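# Transfer the upright block row into the tray

## Task

Carry the row of blocks into the tray so they stay standing on their edges with faces pressed together, and leave the flat stack intact when you finish.

## Robot and tools

Robot: two six-joint arms, left_arm and right_arm, each with a parallel two-finger gripper and a wrist camera. The left base sits near (+0.003, +0.256, 0) m and the right near (-0.033, -0.213, 0) m in the scene frame. Both are nearly unrotated, and up is +z for each.

Frames: the scene frame has its origin at table-top height between the bases, +x out over the table, +z up, and left_arm on the +y side. Camera names do not follow image sides. An arm's hand pose, velocity and its wrist camera pose are reported in that arm's own base frame. Fixed cameras and the table use the scene frame. end_effector_position (m) is the point between the finger pads, about 5 mm short of the tips. The fingers point along the gripper's +z and close along its y. Reported hand poses may be off by a few cm, more at long reach.

Joint order, used in every row and every per-joint list: shoulder, elbow, wrist roll, forearm roll, waist, wrist pitch. Stated ranges (rad): shoulder 0.000 to 3.140, elbow -2.967 to 0.000, wrist roll -2.094 to 2.094, forearm roll -1.745 to 1.745, waist -2.618 to 2.618, wrist pitch -1.220 to 1.220. The true ends can differ by up to 0.014 rad.

Row format: one flat list of 14 numbers covering both arms, each in [-1, 1]. The first 7 are for left_arm: its 6 joint numbers in the order above, then its opening. The last 7 are the same for right_arm. Joint numbers are offsets, not poses. They are scaled so 1.0 equals 2.463 rad, and they count from the Joint targets as they stood when the action (or move) began, not from the previous row. The opening is absolute: +1 is fully open (0.070 m pad gap), -1 is closed. A full close takes about 1.0 s. Always send both arms' numbers. A 0 in a joint slot keeps that joint's target. A 0 in the opening slot is a real command for a half-open gripper, so repeat the present opening to leave a gripper unchanged.

execute_actions(actions, cameras): actions is a list of actions. Each action is a list of up to 15 rows, one per 1/30 s control step; if fewer are given, the last row is held for the rest of the 15. An empty list just returns the state and images. If any action asks a joint to go more than 0.014 rad beyond its range, measured from the targets at the start of that action, it is rejected for both arms. A malformed action, or a first action that fails this check, rejects the whole call. cameras selects which images come back: null or ["all"] means all, [] means none, and an unknown name invalidates the call. Results also give sampled joint positions at some steps.

move(target, speed, blend, opening_speed, blocking, cameras): drives all joints toward a goal. target is one 14-number row, or a list of up to 15 rows that share at most 10 s. Every row's offsets count from the same starting Joint targets. speed is the peak rad/s of the joint with the farthest to go, 0.01 to 3, default 0.5; give one value or one per row. blend (rad) rounds corners between listed rows; 0 stops at each. opening_speed (per s, on the -1..+1 scale, at least 0.2) ramps the grippers. blocking=false returns after about 0.5 s while the move continues. The path does not avoid obstacles or the other arm, and grippers travel on curves. The result adds a "move:" line, such as done, off_target, moving, held or fault, plus limits=held if steps were withheld. Neither done nor off_target tells you whether something is being touched.

wait(seconds, 0 to 10): lets time pass while each arm keeps its last command. stop(): brakes a running move, which needs braking room. zoom_image(camera, region [x0,y0,x1,y1] in pixels, at most 504x504): gives a closer look at that camera's latest image. read_manual(section): returns licence texts only. finished_scene(scene): give the current scene's number to end the scene, which cannot be undone. The goal must hold without the robot touching anything.

Cameras (672x504): cam_head_left, cam_head_right, cam_high, cam_low, cam_left_wrist, cam_right_wrist.

Result lines: Joint positions gives the measured angles per arm, then the pad gap in m. Joint targets are the angles your next offsets count from. grip_measured is the finger opening on the command scale. Tool commands shows the current openings. Joint torques are whole drive outputs in joint order; they include gravity, offsets and noise, and positive points toward larger angles. "joint sent to its limit" means a joint was clipped at its end. "joint command not followed" means the inter-arm clearance check changed or withheld targets. MOTOR HOT means a motor has reached 65 °C; at 80 °C that arm goes limp for 30 to 60 s.

Limits on motion: a joint's target stays within 0.963 rad of its measured angle, and targets that would move the hand more than 70 mm are scaled back. Joint speed is capped at 3 rad/s. Big offsets may need several actions. If an unfinished motion stalls, command the remainder.

Gripping: touch the part, then command about 0.05 below the grip_measured reading at first contact for full force, or less for a lighter hold. The pad force limit is about 20 N per pad, and slamming the fingers shut squeezes harder.

Avoid: dropping blocks, releasing parts that are still moving, knocking the blocks over or breaking the flat stack, and anything leaving the table, which fails the task. Avoid hard or fast contact, since speed and target overshoot raise force. Avoid arm-to-arm presses, including closing a gripper on the other arm's fingers. Contact torque at a joint's load limit (21.6 N m for waist, shoulder and elbow; 7.52 N m for the wrist joints, which can only supply about 4 N m) stops the arm for 10 s. To end a push, command targets back past the measured positions. Don't hold loads or stretched poses for long, as motors heat. Occasionally a loose object is nudged by an outside disturbance.

Each tool is called after ">>>" in YAML: its name, and indented under it one key for each argument.

## Session

>>> execute_actions:
  actions: []

Scene clock: 0.00 s.
left_arm: end_effector_position=(+0.5492, -0.0667, +0.2065) grip_measured=+1.00 end_effector_quat_wxyz=(+0.326, -0.036, +0.929, -0.173) | right_arm: end_effector_position=(+0.3861, -0.1457, +0.3323) grip_measured=+1.00 end_effector_quat_wxyz=(+0.456, +0.529, +0.715, +0.023)
Joint names: [shoulder, elbow, wrist roll, forearm roll, waist, wrist pitch]
Joint positions: left_arm=[2.033 -1.894 0.082 -0.404 -0.002 0.856 0.07] | right_arm=[1.416 -1.456 1.228 -0.436 -0.191 0.837 0.07]
Joint torques (N m): no reading
Joint targets: left_arm=[2.033 -1.894 0.082 -0.404 -0.002 0.856] | right_arm=[1.416 -1.456 1.228 -0.436 -0.191 0.837]
Tool commands: left_gripper/opening=+1.0 right_gripper/opening=+1.0

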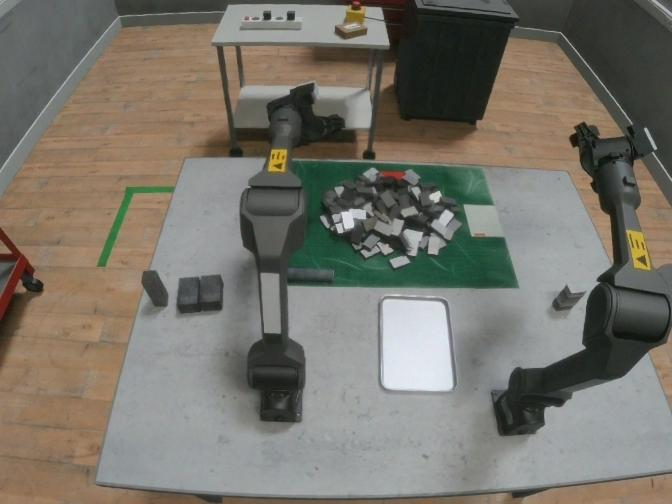

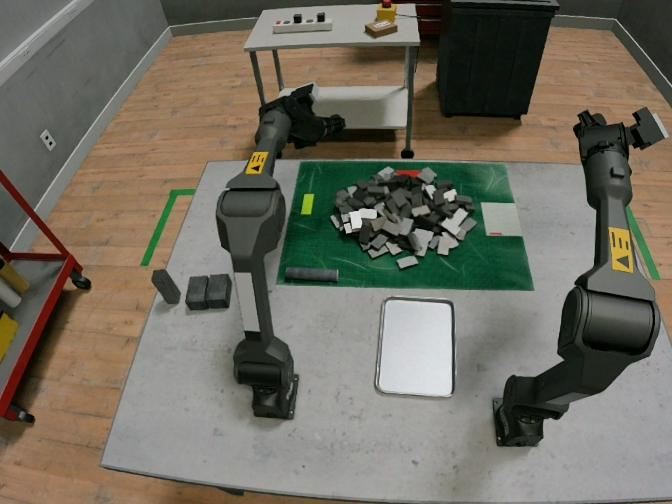

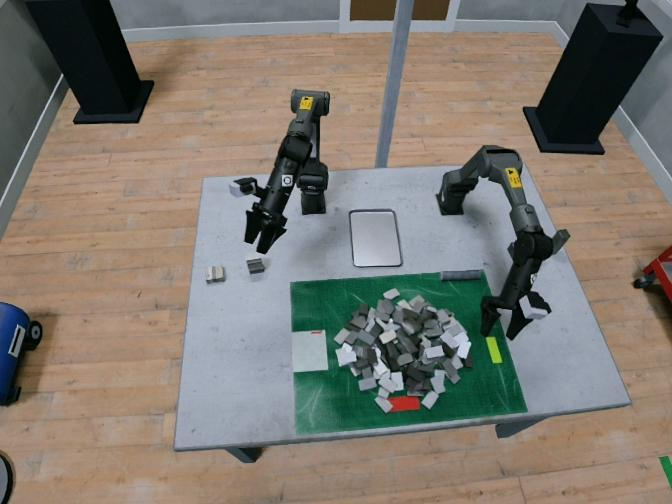

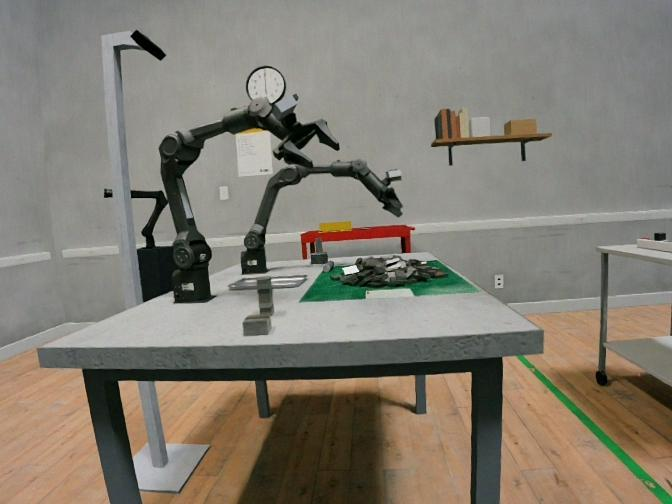

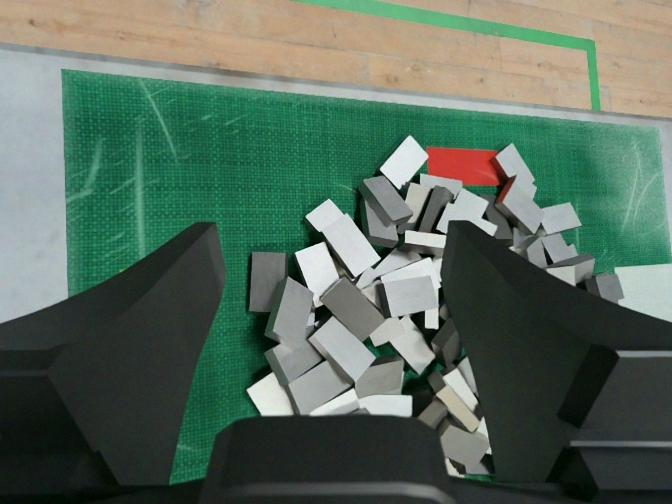

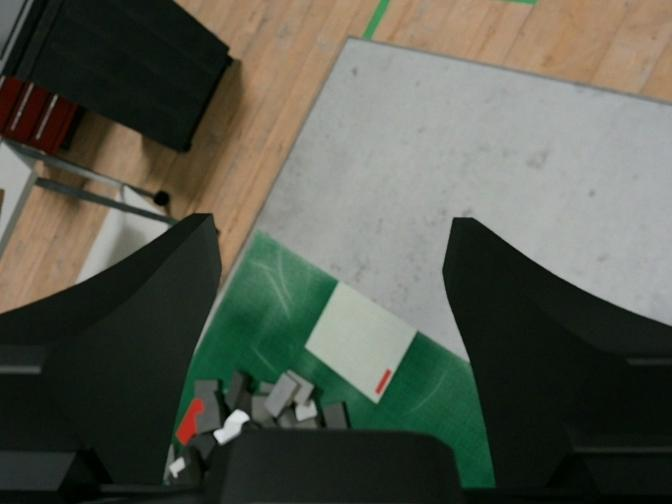

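>>> zoom_image:
  camera: "cam_head_left"
  region: [120, 240, 260, 345]

>>> zoom_image:
  camera: "cam_high"
  region: [190, 220, 330, 325]

>>> zoom_image:
  camera: "cam_low"
  region: [220, 230, 360, 335]

>>> zoom_image:
  camera: "cam_head_right"
  region: [540, 220, 672, 335]

>>> zoom_image:
  camera: "cam_head_left"
  region: [510, 240, 630, 340]

Scaled by 3.600.

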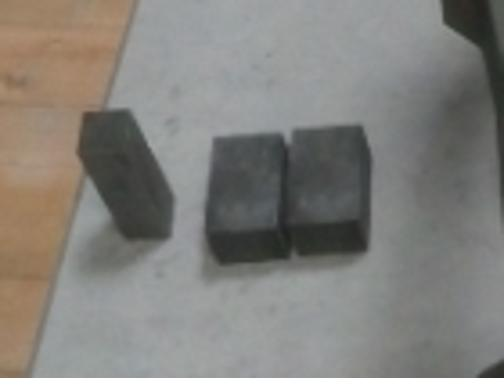

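Scaled by 3.600.

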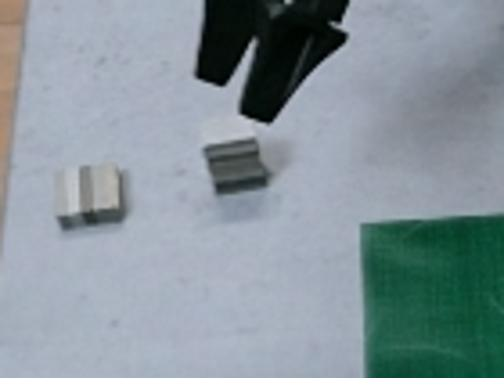

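Scaled by 3.600.

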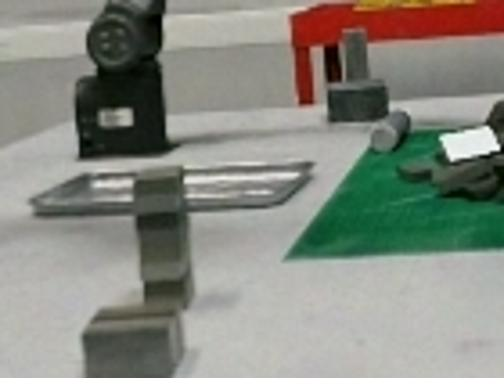

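Scaled by 3.818.

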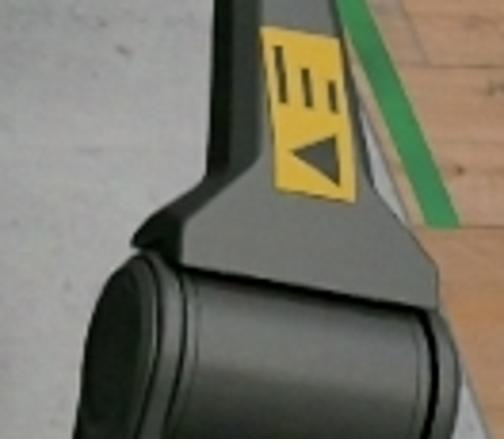

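Scaled by 4.200.

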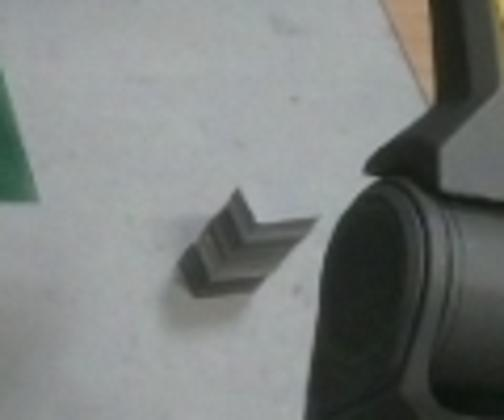

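>>> move:
  target: [0,0,0,0,0,0,1,0.1153,-0.0585,-0.811,0.177,-0.235,0.1474,1]
  speed: 1.0

Scene clock: 9.00 s.
left_arm: end_effector_position=(+0.5492, -0.0667, +0.2065) grip_measured=+1.00 end_effector_quat_wxyz=(+0.326, -0.036, +0.929, -0.173) | right_arm: end_effector_position=(+0.2893, -0.2810, +0.2091) grip_measured=+1.00 end_effector_quat_wxyz=(+0.128, +0.001, +0.984, -0.124)
Joint names: [shoulder, elbow, wrist roll, forearm roll, waist, wrist pitch]
Joint positions: left_arm=[2.033 -1.894 0.082 -0.404 -0.002 0.856 0.07] | right_arm=[1.7 -1.599 -0.769 -0.001 -0.771 1.199 0.07]
Joint torques (N m): left_arm=[-7.51 -2.95 0.04 -0.32 -0.32 -0.64] | right_arm=[-5.26 -6.68 -0.02 0.15 -0.08 -0.28]
Joint targets: left_arm=[2.033 -1.894 0.082 -0.404 -0.002 0.856] | right_arm=[1.700 -1.600 -0.769 0.000 -0.770 1.200]
move: done

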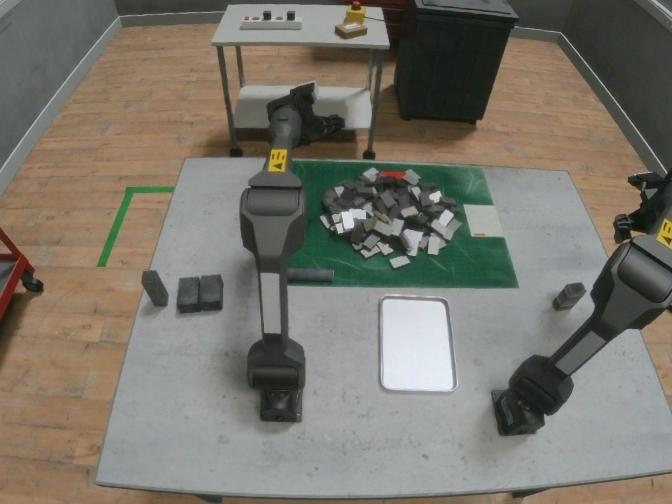

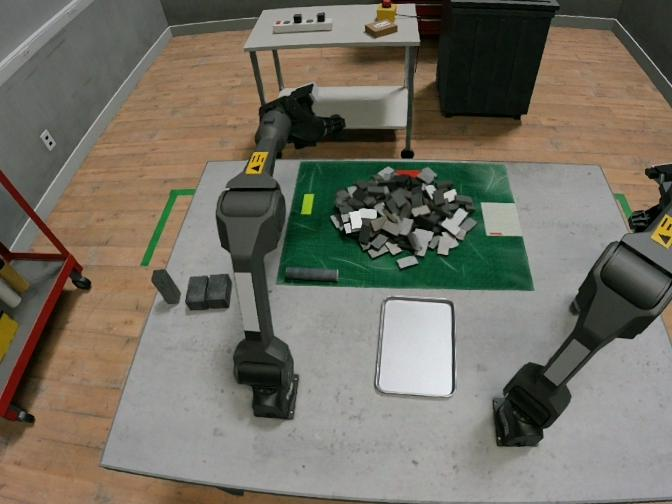

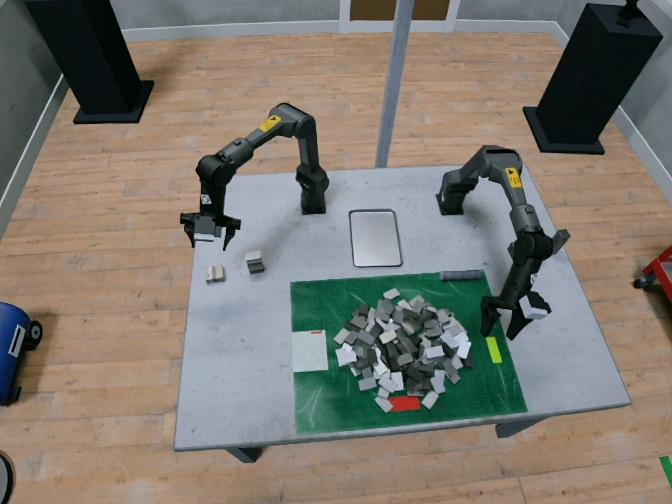

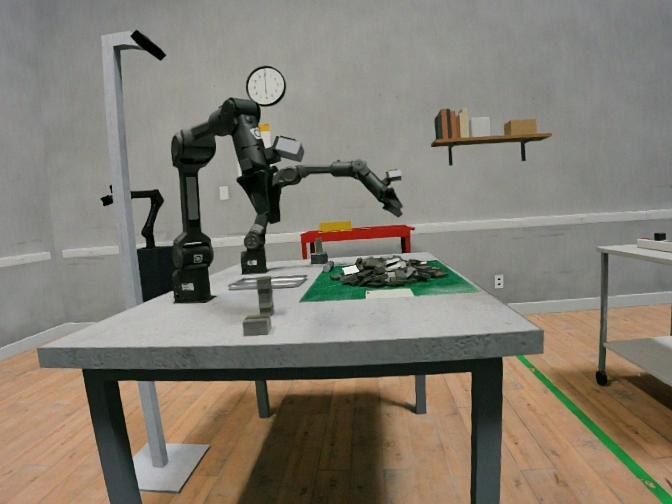

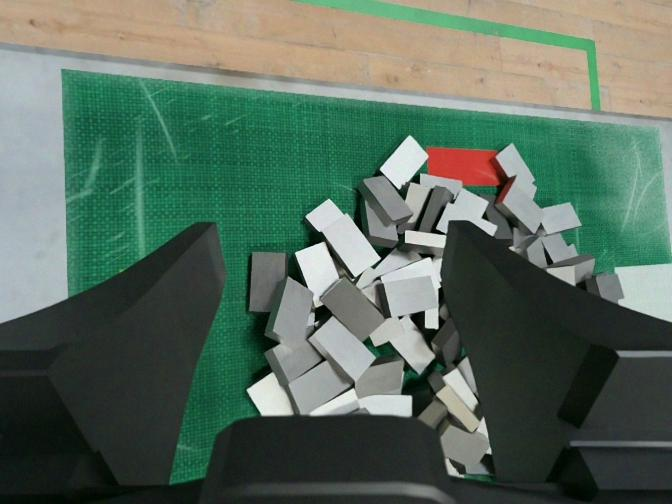

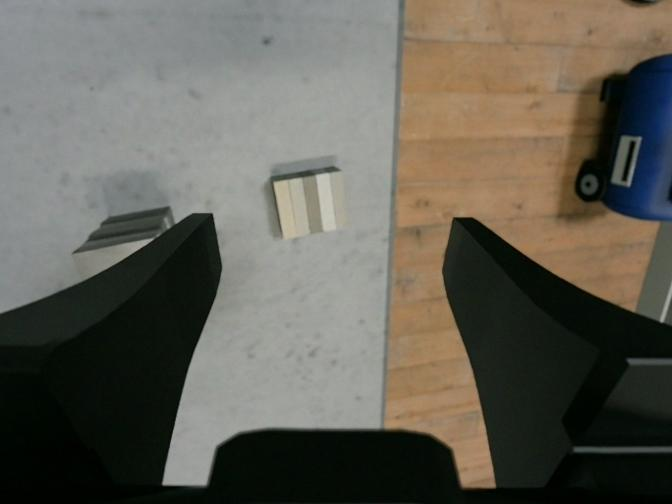

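>>> zoom_image:
  camera: "cam_right_wrist"
  region: [60, 140, 410, 290]

>>> zoom_image:
  camera: "cam_low"
  region: [230, 260, 300, 350]

>>> zoom_image:
  camera: "cam_high"
  region: [195, 235, 285, 295]

Scaled by 1.440.

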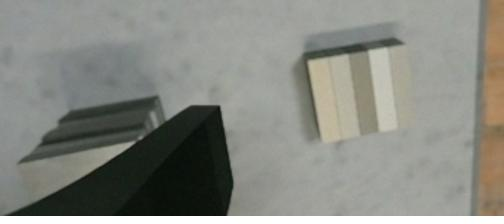

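Scaled by 5.600.

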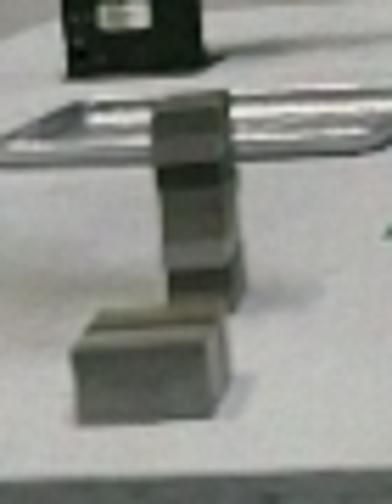

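Scaled by 5.600.

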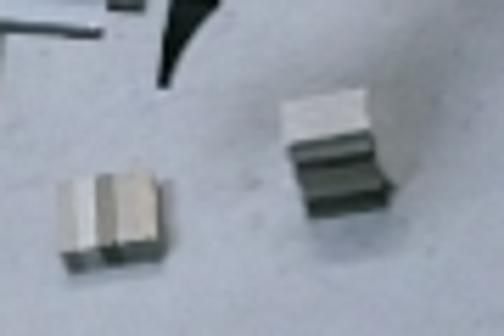

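>>> move:
  target: [0,0,0,0,0,0,1,0.0581,0.0605,-0.0857,0,-0.0556,0,1]
  speed: 0.5
  cameras: ["cam_right_wrist","cam_low"]

>>> zoom_image:
  camera: "cam_low"
  region: [200, 220, 340, 350]

Scene clock: 12.57 s.
left_arm: end_effector_position=(+0.5492, -0.0667, +0.2065) grip_measured=+1.00 end_effector_quat_wxyz=(+0.326, -0.036, +0.929, -0.173) | right_arm: end_effector_position=(+0.2295, -0.2943, +0.1087) grip_measured=+1.00 end_effector_quat_wxyz=(+0.019, -0.036, +0.999, -0.027)
Joint names: [shoulder, elbow, wrist roll, forearm roll, waist, wrist pitch]
Joint positions: left_arm=[2.033 -1.894 0.082 -0.404 -0.002 0.856 0.07] | right_arm=[1.843 -1.45 -0.981 -0.001 -0.908 1.199 0.07]
Joint torques (N m): left_arm=[-7.52 -2.95 0.04 -0.31 -0.32 -0.64] | right_arm=[-6.04 -5.78 -0.01 0.13 0.39 0]
Joint targets: left_arm=[2.033 -1.894 0.082 -0.404 -0.002 0.856] | right_arm=[1.843 -1.451 -0.980 -0.001 -0.907 1.200]
move: done
Images, in order (width x height): cam_low 672x504, cam_right_wrist 672x504.

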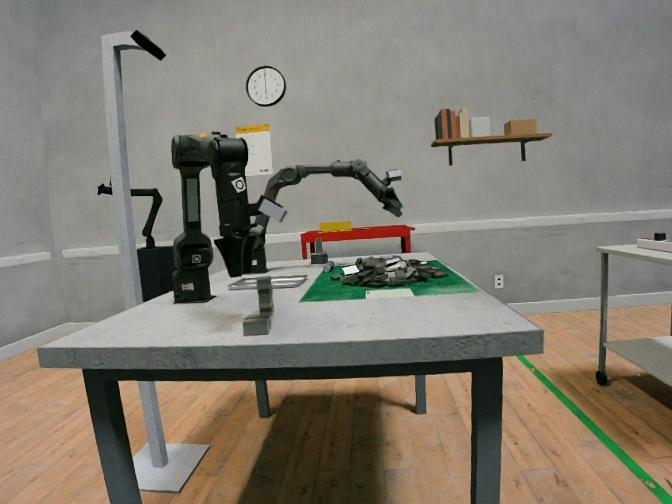

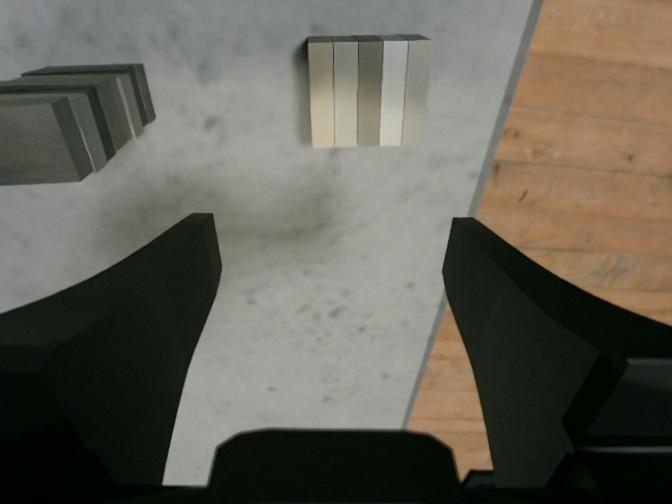

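Scaled by 3.600.

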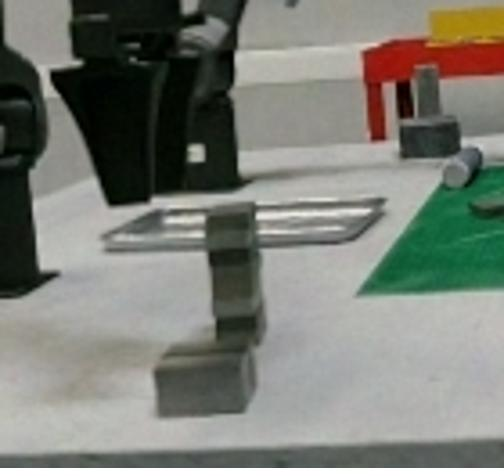

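>>> move:
  target: [0,0,0,0,0,0,1,0.0761,-0.0207,-0.0012,0.0004,-0.0012,-0.0286,1]
  speed: 0.3
  cameras: ["cam_right_wrist","cam_low","cam_high"]

>>> zoom_image:
  camera: "cam_low"
  region: [200, 220, 340, 350]

Scene clock: 15.83 s.
left_arm: end_effector_position=(+0.5492, -0.0667, +0.2065) grip_measured=+1.00 end_effector_quat_wxyz=(+0.326, -0.036, +0.929, -0.173) | right_arm: end_effector_position=(+0.2433, -0.3124, +0.0496) grip_measured=+1.00 end_effector_quat_wxyz=(+0.000, -0.037, +0.999, +0.000)
Joint names: [shoulder, elbow, wrist roll, forearm roll, waist, wrist pitch]
Joint positions: left_arm=[2.033 -1.894 0.082 -0.404 -0.002 0.856 0.07] | right_arm=[2.031 -1.502 -0.982 0 -0.909 1.128 0.07]
Joint torques (N m): left_arm=[-7.51 -2.95 0.05 -0.31 -0.34 -0.64] | right_arm=[-6.84 -5.77 -0.09 0.18 -1.17 0.09]
Joint targets: left_arm=[2.033 -1.894 0.082 -0.404 -0.002 0.856] | right_arm=[2.030 -1.502 -0.983 0.000 -0.910 1.129]
move: done
Images, in order (width x height): cam_high 672x504, cam_low 672x504, cam_right_wrist 672x504.

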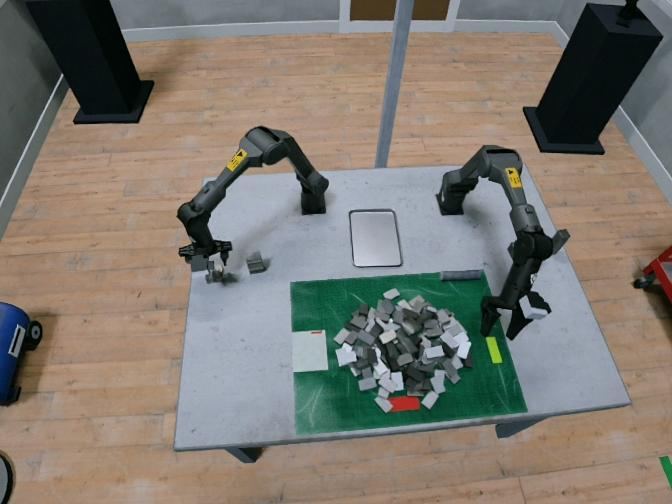

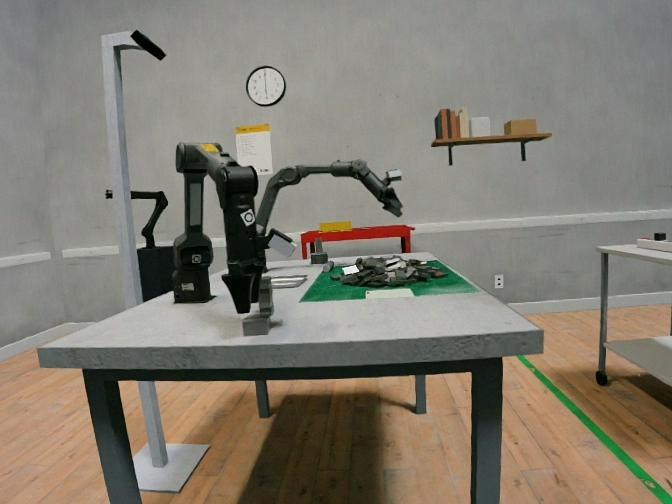

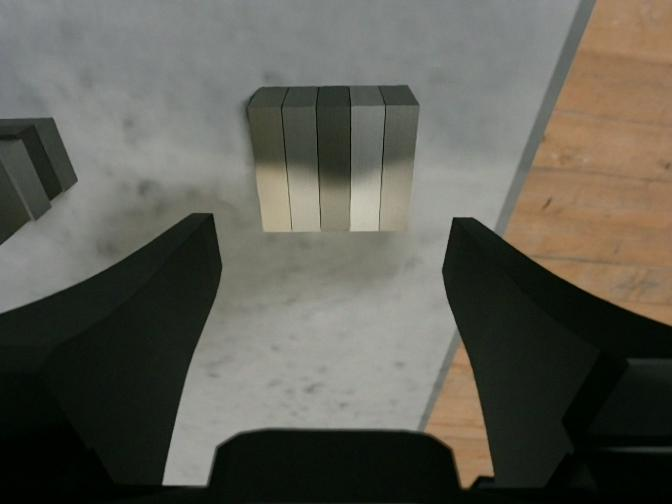

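Scaled by 3.600.

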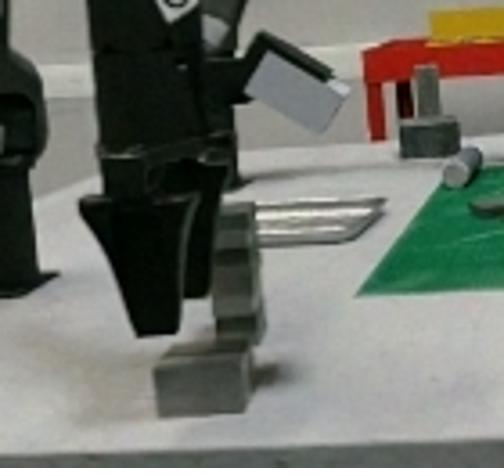

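>>> move:
  target: [0,0,0,0,0,0,1,0.0111,-0.0186,0.011,0,0.0121,0.0079,1]
  speed: 0.2
  cameras: ["cam_right_wrist","cam_low"]

>>> zoom_image:
  camera: "cam_low"
  region: [200, 220, 340, 350]

Scene clock: 19.30 s.
left_arm: end_effector_position=(+0.5492, -0.0667, +0.2065) grip_measured=+1.00 end_effector_quat_wxyz=(+0.326, -0.036, +0.929, -0.173) | right_arm: end_effector_position=(+0.2574, -0.3112, +0.0501) grip_measured=+1.00 end_effector_quat_wxyz=(+0.000, -0.038, +0.999, +0.000)
Joint names: [shoulder, elbow, wrist roll, forearm roll, waist, wrist pitch]
Joint positions: left_arm=[2.033 -1.894 0.082 -0.404 -0.002 0.856 0.07] | right_arm=[2.057 -1.548 -0.956 0 -0.88 1.149 0.07]
Joint torques (N m): left_arm=[-7.51 -2.97 0.06 -0.32 -0.32 -0.64] | right_arm=[-6.49 -4.96 -0.07 0.08 -0.36 0.02]
Joint targets: left_arm=[2.033 -1.894 0.082 -0.404 -0.002 0.856] | right_arm=[2.058 -1.548 -0.956 0.000 -0.880 1.149]
move: done
Images, in order (width x height): cam_low 672x504, cam_right_wrist 672x504.

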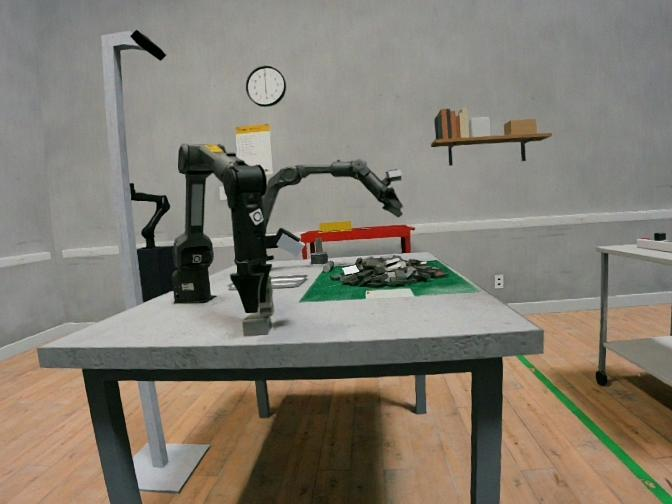

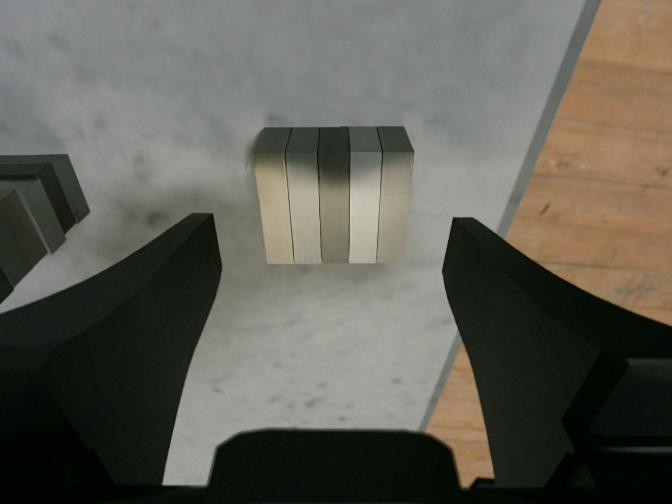

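Scaled by 3.600.

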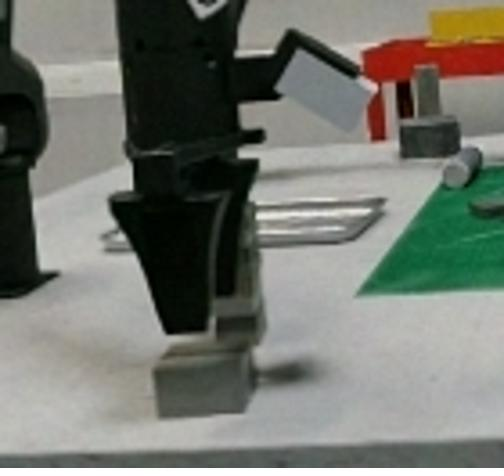

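>>> move:
  target: [0,0,0,0,0,0,1,0.0188,0.0264,0,0,0,-0.0455,1]
  speed: 0.1
  cameras: ["cam_right_wrist","cam_low"]

>>> zoom_image:
  camera: "cam_low"
  region: [220, 260, 300, 350]

Scene clock: 22.13 s.
left_arm: end_effector_position=(+0.5492, -0.0667, +0.2065) grip_measured=+1.00 end_effector_quat_wxyz=(+0.326, -0.036, +0.929, -0.173) | right_arm: end_effector_position=(+0.2573, -0.3111, +0.0159) grip_measured=+1.00 end_effector_quat_wxyz=(+0.000, -0.038, +0.999, +0.000)
Joint names: [shoulder, elbow, wrist roll, forearm roll, waist, wrist pitch]
Joint positions: left_arm=[2.033 -1.894 0.082 -0.404 -0.002 0.856 0.07] | right_arm=[2.104 -1.482 -0.956 0 -0.88 1.036 0.07]
Joint torques (N m): left_arm=[-7.53 -2.93 0.06 -0.3 -0.33 -0.63] | right_arm=[-6.7 -4.14 -0.1 -0.09 -1.15 0.05]
Joint targets: left_arm=[2.033 -1.894 0.082 -0.404 -0.002 0.856] | right_arm=[2.104 -1.483 -0.956 0.000 -0.880 1.037]
move: done
Images, in order (width x height): cam_low 672x504, cam_right_wrist 672x504.

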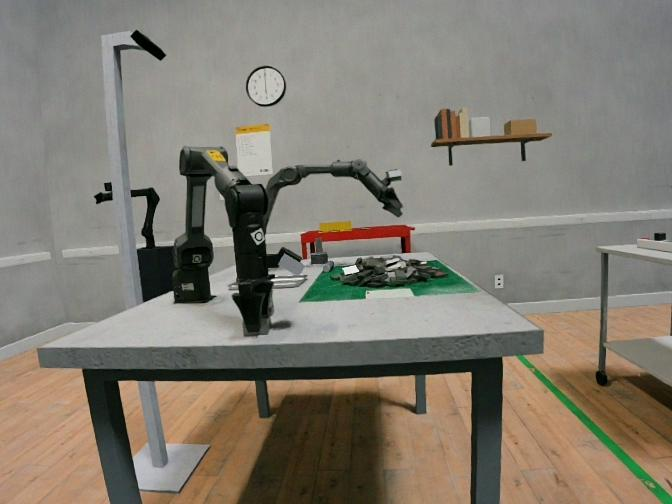

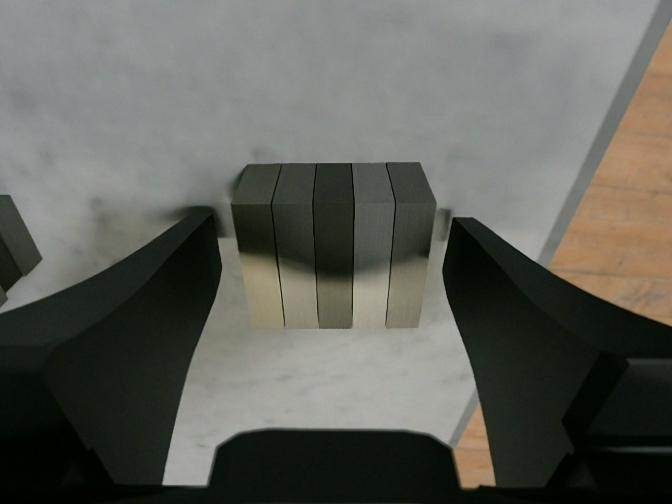

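Scaled by 5.600.

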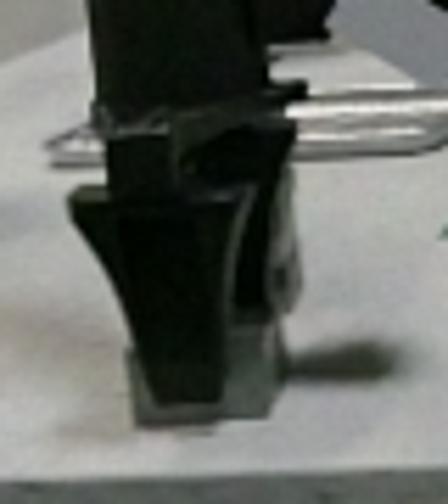

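>>> move:
  target: [0,0,0,0,0,0,1,0,0,0,0,0,0,0.36]
  opening_speed: 0.4
  cameras: ["cam_right_wrist"]

Scene clock: 24.20 s.
left_arm: end_effector_position=(+0.5492, -0.0667, +0.2065) grip_measured=+1.00 end_effector_quat_wxyz=(+0.326, -0.036, +0.929, -0.173) | right_arm: end_effector_position=(+0.2573, -0.3111, +0.0159) grip_measured=+0.44 end_effector_quat_wxyz=(+0.000, -0.038, +0.999, +0.000)
Joint names: [shoulder, elbow, wrist roll, forearm roll, waist, wrist pitch]
Joint positions: left_arm=[2.033 -1.894 0.082 -0.404 -0.002 0.856 0.07] | right_arm=[2.104 -1.482 -0.956 0 -0.88 1.036 0.05]
Joint torques (N m): left_arm=[-7.53 -2.97 0.07 -0.31 -0.29 -0.64] | right_arm=[-7.01 -5.04 -0.04 0.06 -0.71 0.04]
Joint targets: left_arm=[2.033 -1.894 0.082 -0.404 -0.002 0.856] | right_arm=[2.104 -1.483 -0.956 0.000 -0.880 1.037]
move: done
Images, in order (width x height): cam_right_wrist 672x504.

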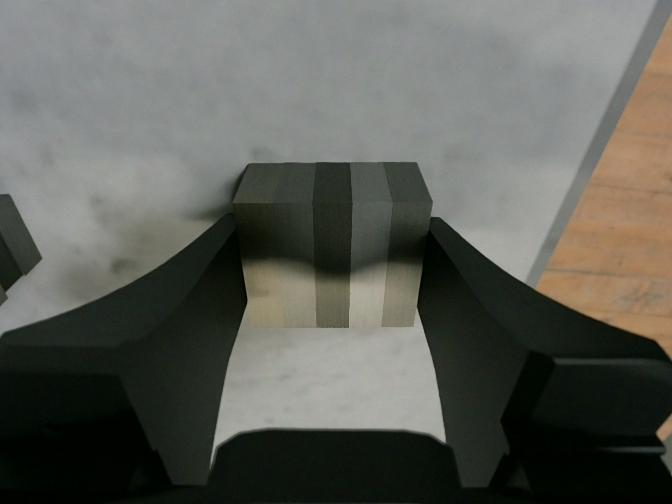

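>>> move:
  target:
    - [0,0,0,0,0,0,1,-0.0188,-0.0264,0,0,0,0.0455,0.36]
    - [0,0,0,0,0,0,1,-0.2294,0.0881,0,0,0,0.0662,0.36]
    - [0,0,0,0,0,0,1,-0.2294,0.0881,0.7609,0,0.73,0.0662,0.36]
    - [0,0,0,0,0,0,1,-0.2276,0.1855,0.7609,0,0.73,0.0421,0.36]
  speed: [0.15,0.4,0.7,0.4]
  blend: [0,0.05,0.1,0]

Scene clock: 31.93 s.
left_arm: end_effector_position=(+0.5492, -0.0667, +0.2065) grip_measured=+1.00 end_effector_quat_wxyz=(+0.326, -0.036, +0.929, -0.173) | right_arm: end_effector_position=(+0.1625, +0.2125, +0.0996) grip_measured=+0.44 end_effector_quat_wxyz=(+0.000, +0.000, +1.000, +0.000)
Joint names: [shoulder, elbow, wrist roll, forearm roll, waist, wrist pitch]
Joint positions: left_arm=[2.033 -1.894 0.082 -0.404 -0.002 0.856 0.07] | right_arm=[1.543 -1.024 0.918 0 0.918 1.14 0.05]
Joint torques (N m): left_arm=[-7.57 -2.94 0.08 -0.3 -0.32 -0.63] | right_arm=[-5.05 -7.05 -0.02 -0.26 -0.91 -0.01]
Joint targets: left_arm=[2.033 -1.894 0.082 -0.404 -0.002 0.856] | right_arm=[1.543 -1.026 0.918 0.000 0.918 1.140]
move: done

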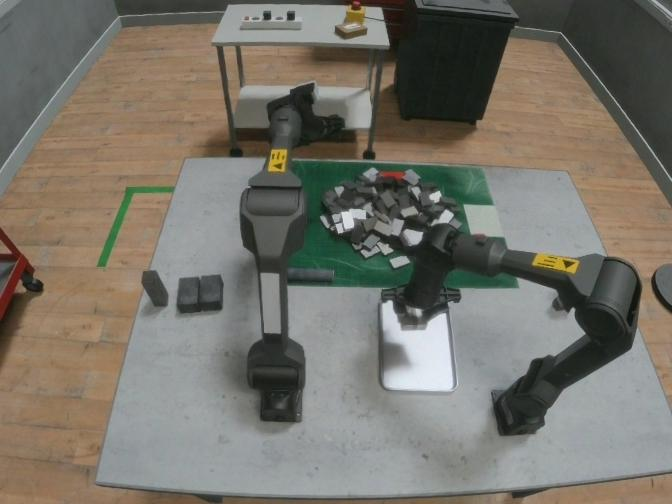

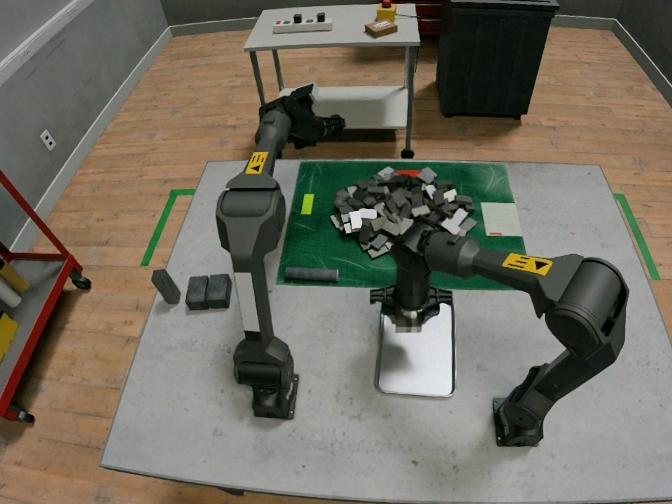

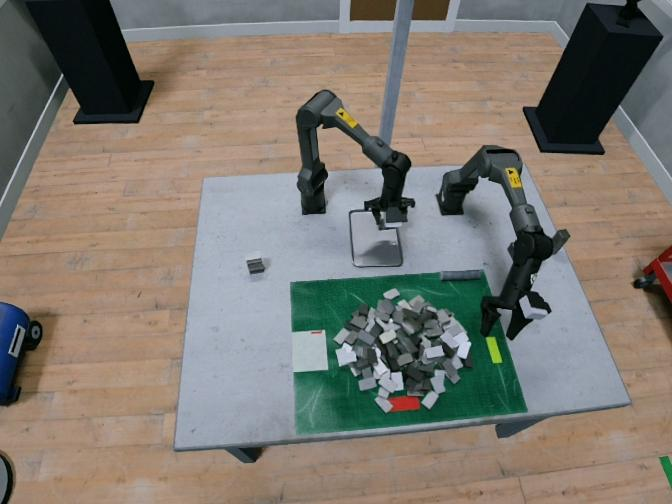

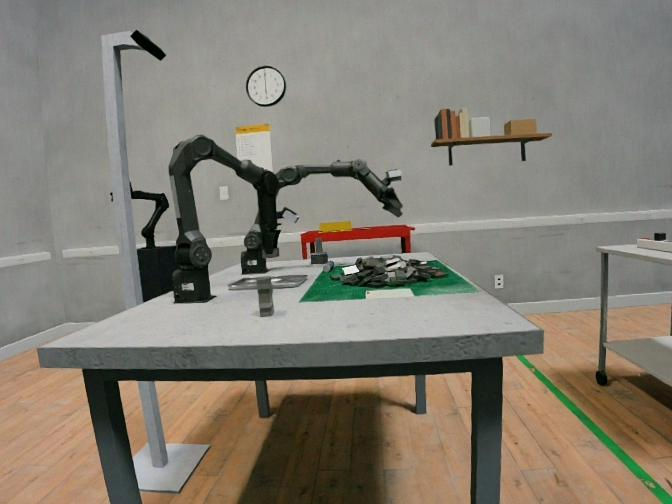

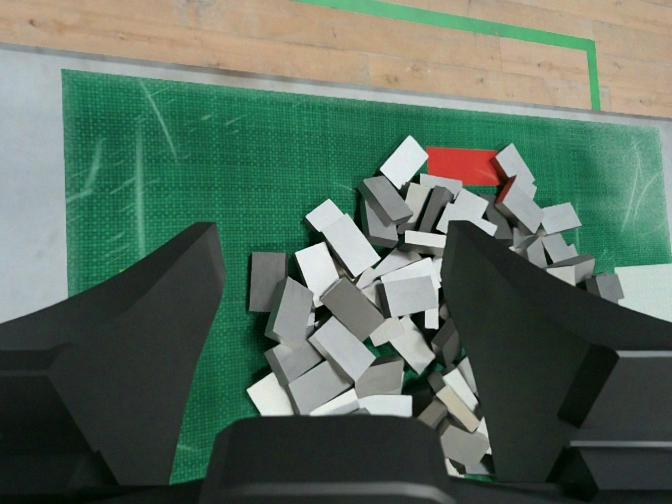

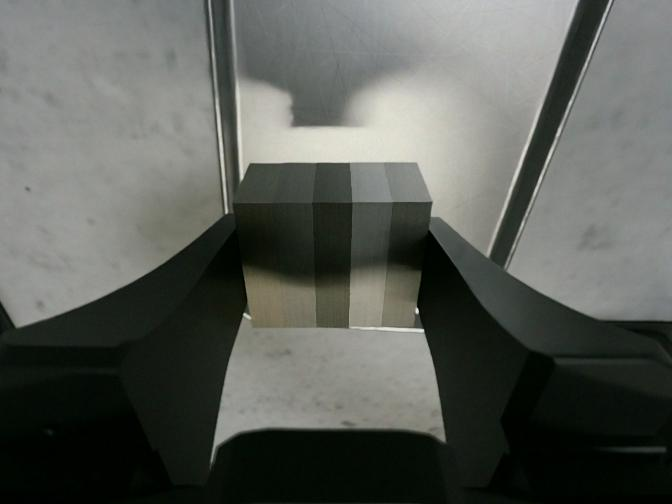

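>>> move:
  target: [0,0,0,0,0,0,1,0.0266,0.0974,-0.0276,0,-0.0276,-0.1237,0.36]
  speed: 0.2
  cameras: ["cam_right_wrist","cam_head_left"]

>>> zoom_image:
  camera: "cam_head_left"
  region: [370, 280, 470, 400]

Scene clock: 34.70 s.
left_arm: end_effector_position=(+0.5492, -0.0667, +0.2065) grip_measured=+1.00 end_effector_quat_wxyz=(+0.326, -0.036, +0.929, -0.173) | right_arm: end_effector_position=(+0.1646, +0.1874, +0.0296) grip_measured=+0.44 end_effector_quat_wxyz=(+0.000, +0.000, +1.000, +0.000)
Joint names: [shoulder, elbow, wrist roll, forearm roll, waist, wrist pitch]
Joint positions: left_arm=[2.033 -1.894 0.082 -0.404 -0.002 0.856 0.07] | right_arm=[1.609 -0.784 0.85 0 0.85 0.834 0.05]
Joint torques (N m): left_arm=[-7.58 -2.96 0.09 -0.31 -0.35 -0.63] | right_arm=[-4.8 -5.65 0.04 -0.17 -0.57 0.05]
Joint targets: left_arm=[2.033 -1.894 0.082 -0.404 -0.002 0.856] | right_arm=[1.609 -0.786 0.850 0.000 0.850 0.836]
move: done
Images, in order (width x height): cam_head_left 672x504, cam_right_wrist 672x504.

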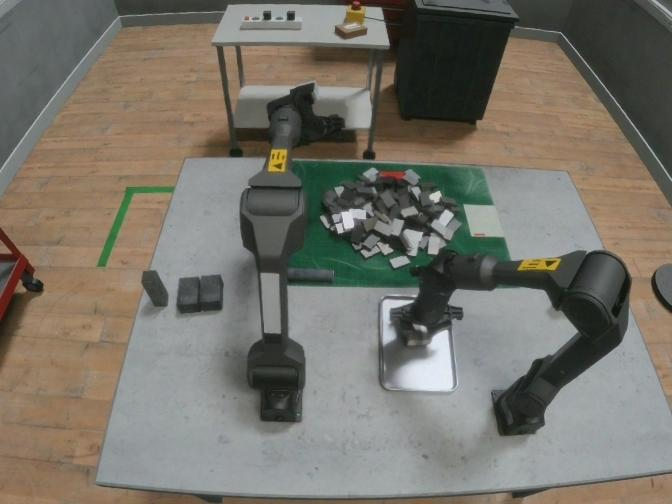

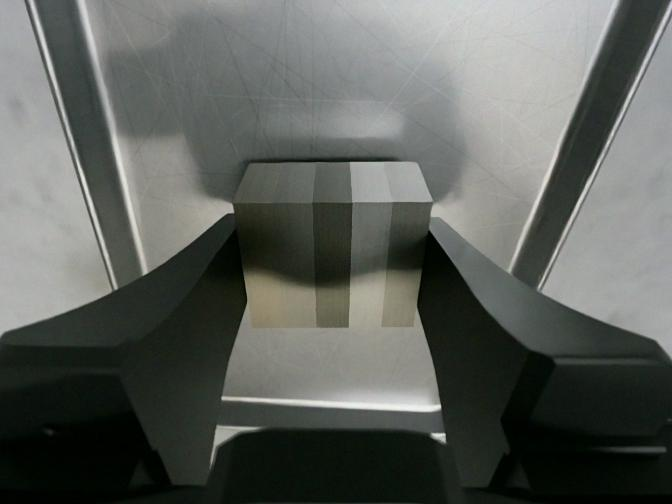

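Scaled by 4.200.

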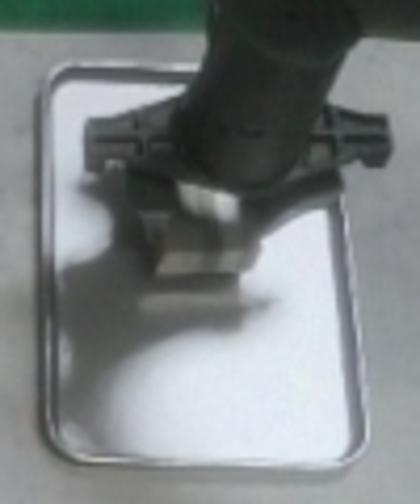

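>>> move:
  target: [0,0,0,0,0,0,1,0.0085,0.0065,0,0,0,-0.0151,0.36]
  speed: 0.06
  cameras: ["cam_right_wrist"]

>>> move:
  target: [0,0,0,0,0,0,1,0.0029,0.0022,0,0,0,-0.005,0.36]
  speed: 0.03
  cameras: ["cam_right_wrist"]

Scene clock: 35.90 s.
left_arm: end_effector_position=(+0.5492, -0.0667, +0.2065) grip_measured=+1.00 end_effector_quat_wxyz=(+0.326, -0.036, +0.929, -0.173) | right_arm: end_effector_position=(+0.1649, +0.1878, +0.0215) grip_measured=+0.44 end_effector_quat_wxyz=(+0.000, +0.000, +1.000, +0.000)
Joint names: [shoulder, elbow, wrist roll, forearm roll, waist, wrist pitch]
Joint positions: left_arm=[2.033 -1.894 0.082 -0.404 -0.002 0.856 0.07] | right_arm=[1.63 -0.77 0.85 0 0.85 0.798 0.05]
Joint torques (N m): left_arm=[-7.55 -2.97 0.09 -0.3 -0.34 -0.64] | right_arm=[-4.4 -3.91 0.02 -0.12 0.33 0.07]
Joint targets: left_arm=[2.033 -1.894 0.082 -0.404 -0.002 0.856] | right_arm=[1.630 -0.770 0.850 0.000 0.850 0.798]
move: done
Images, in order (width x height): cam_right_wrist 672x504.

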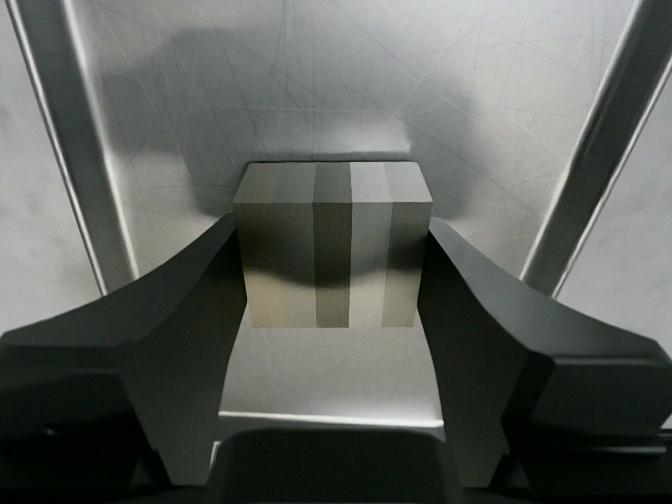

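Scene clock: 36.60 s.
left_arm: end_effector_position=(+0.5492, -0.0667, +0.2065) grip_measured=+1.00 end_effector_quat_wxyz=(+0.326, -0.036, +0.929, -0.173) | right_arm: end_effector_position=(+0.1650, +0.1879, +0.0188) grip_measured=+0.44 end_effector_quat_wxyz=(+0.000, +0.000, +1.000, +0.000)
Joint names: [shoulder, elbow, wrist roll, forearm roll, waist, wrist pitch]
Joint positions: left_arm=[2.033 -1.894 0.082 -0.404 -0.002 0.856 0.07] | right_arm=[1.637 -0.765 0.85 0 0.85 0.786 0.05]
Joint torques (N m): left_arm=[-7.56 -2.93 0.09 -0.31 -0.3 -0.63] | right_arm=[-4.51 -3.59 0.05 -0.12 0.12 -0.02]
Joint targets: left_arm=[2.033 -1.894 0.082 -0.404 -0.002 0.856] | right_arm=[1.637 -0.764 0.850 0.000 0.850 0.786]
move: done
Images, in order (width x height): cam_right_wrist 672x504.

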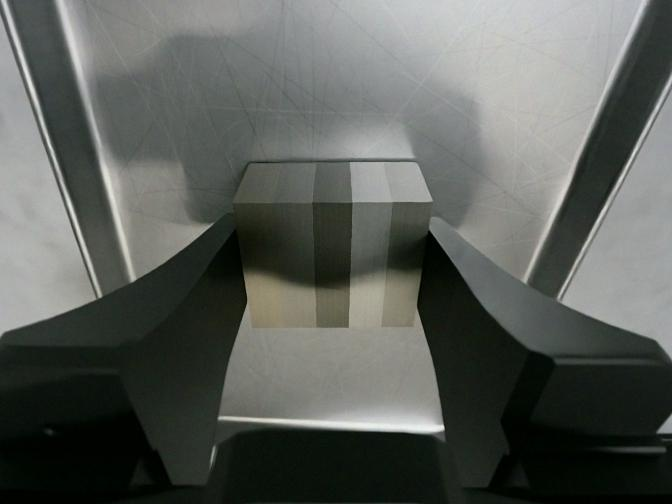

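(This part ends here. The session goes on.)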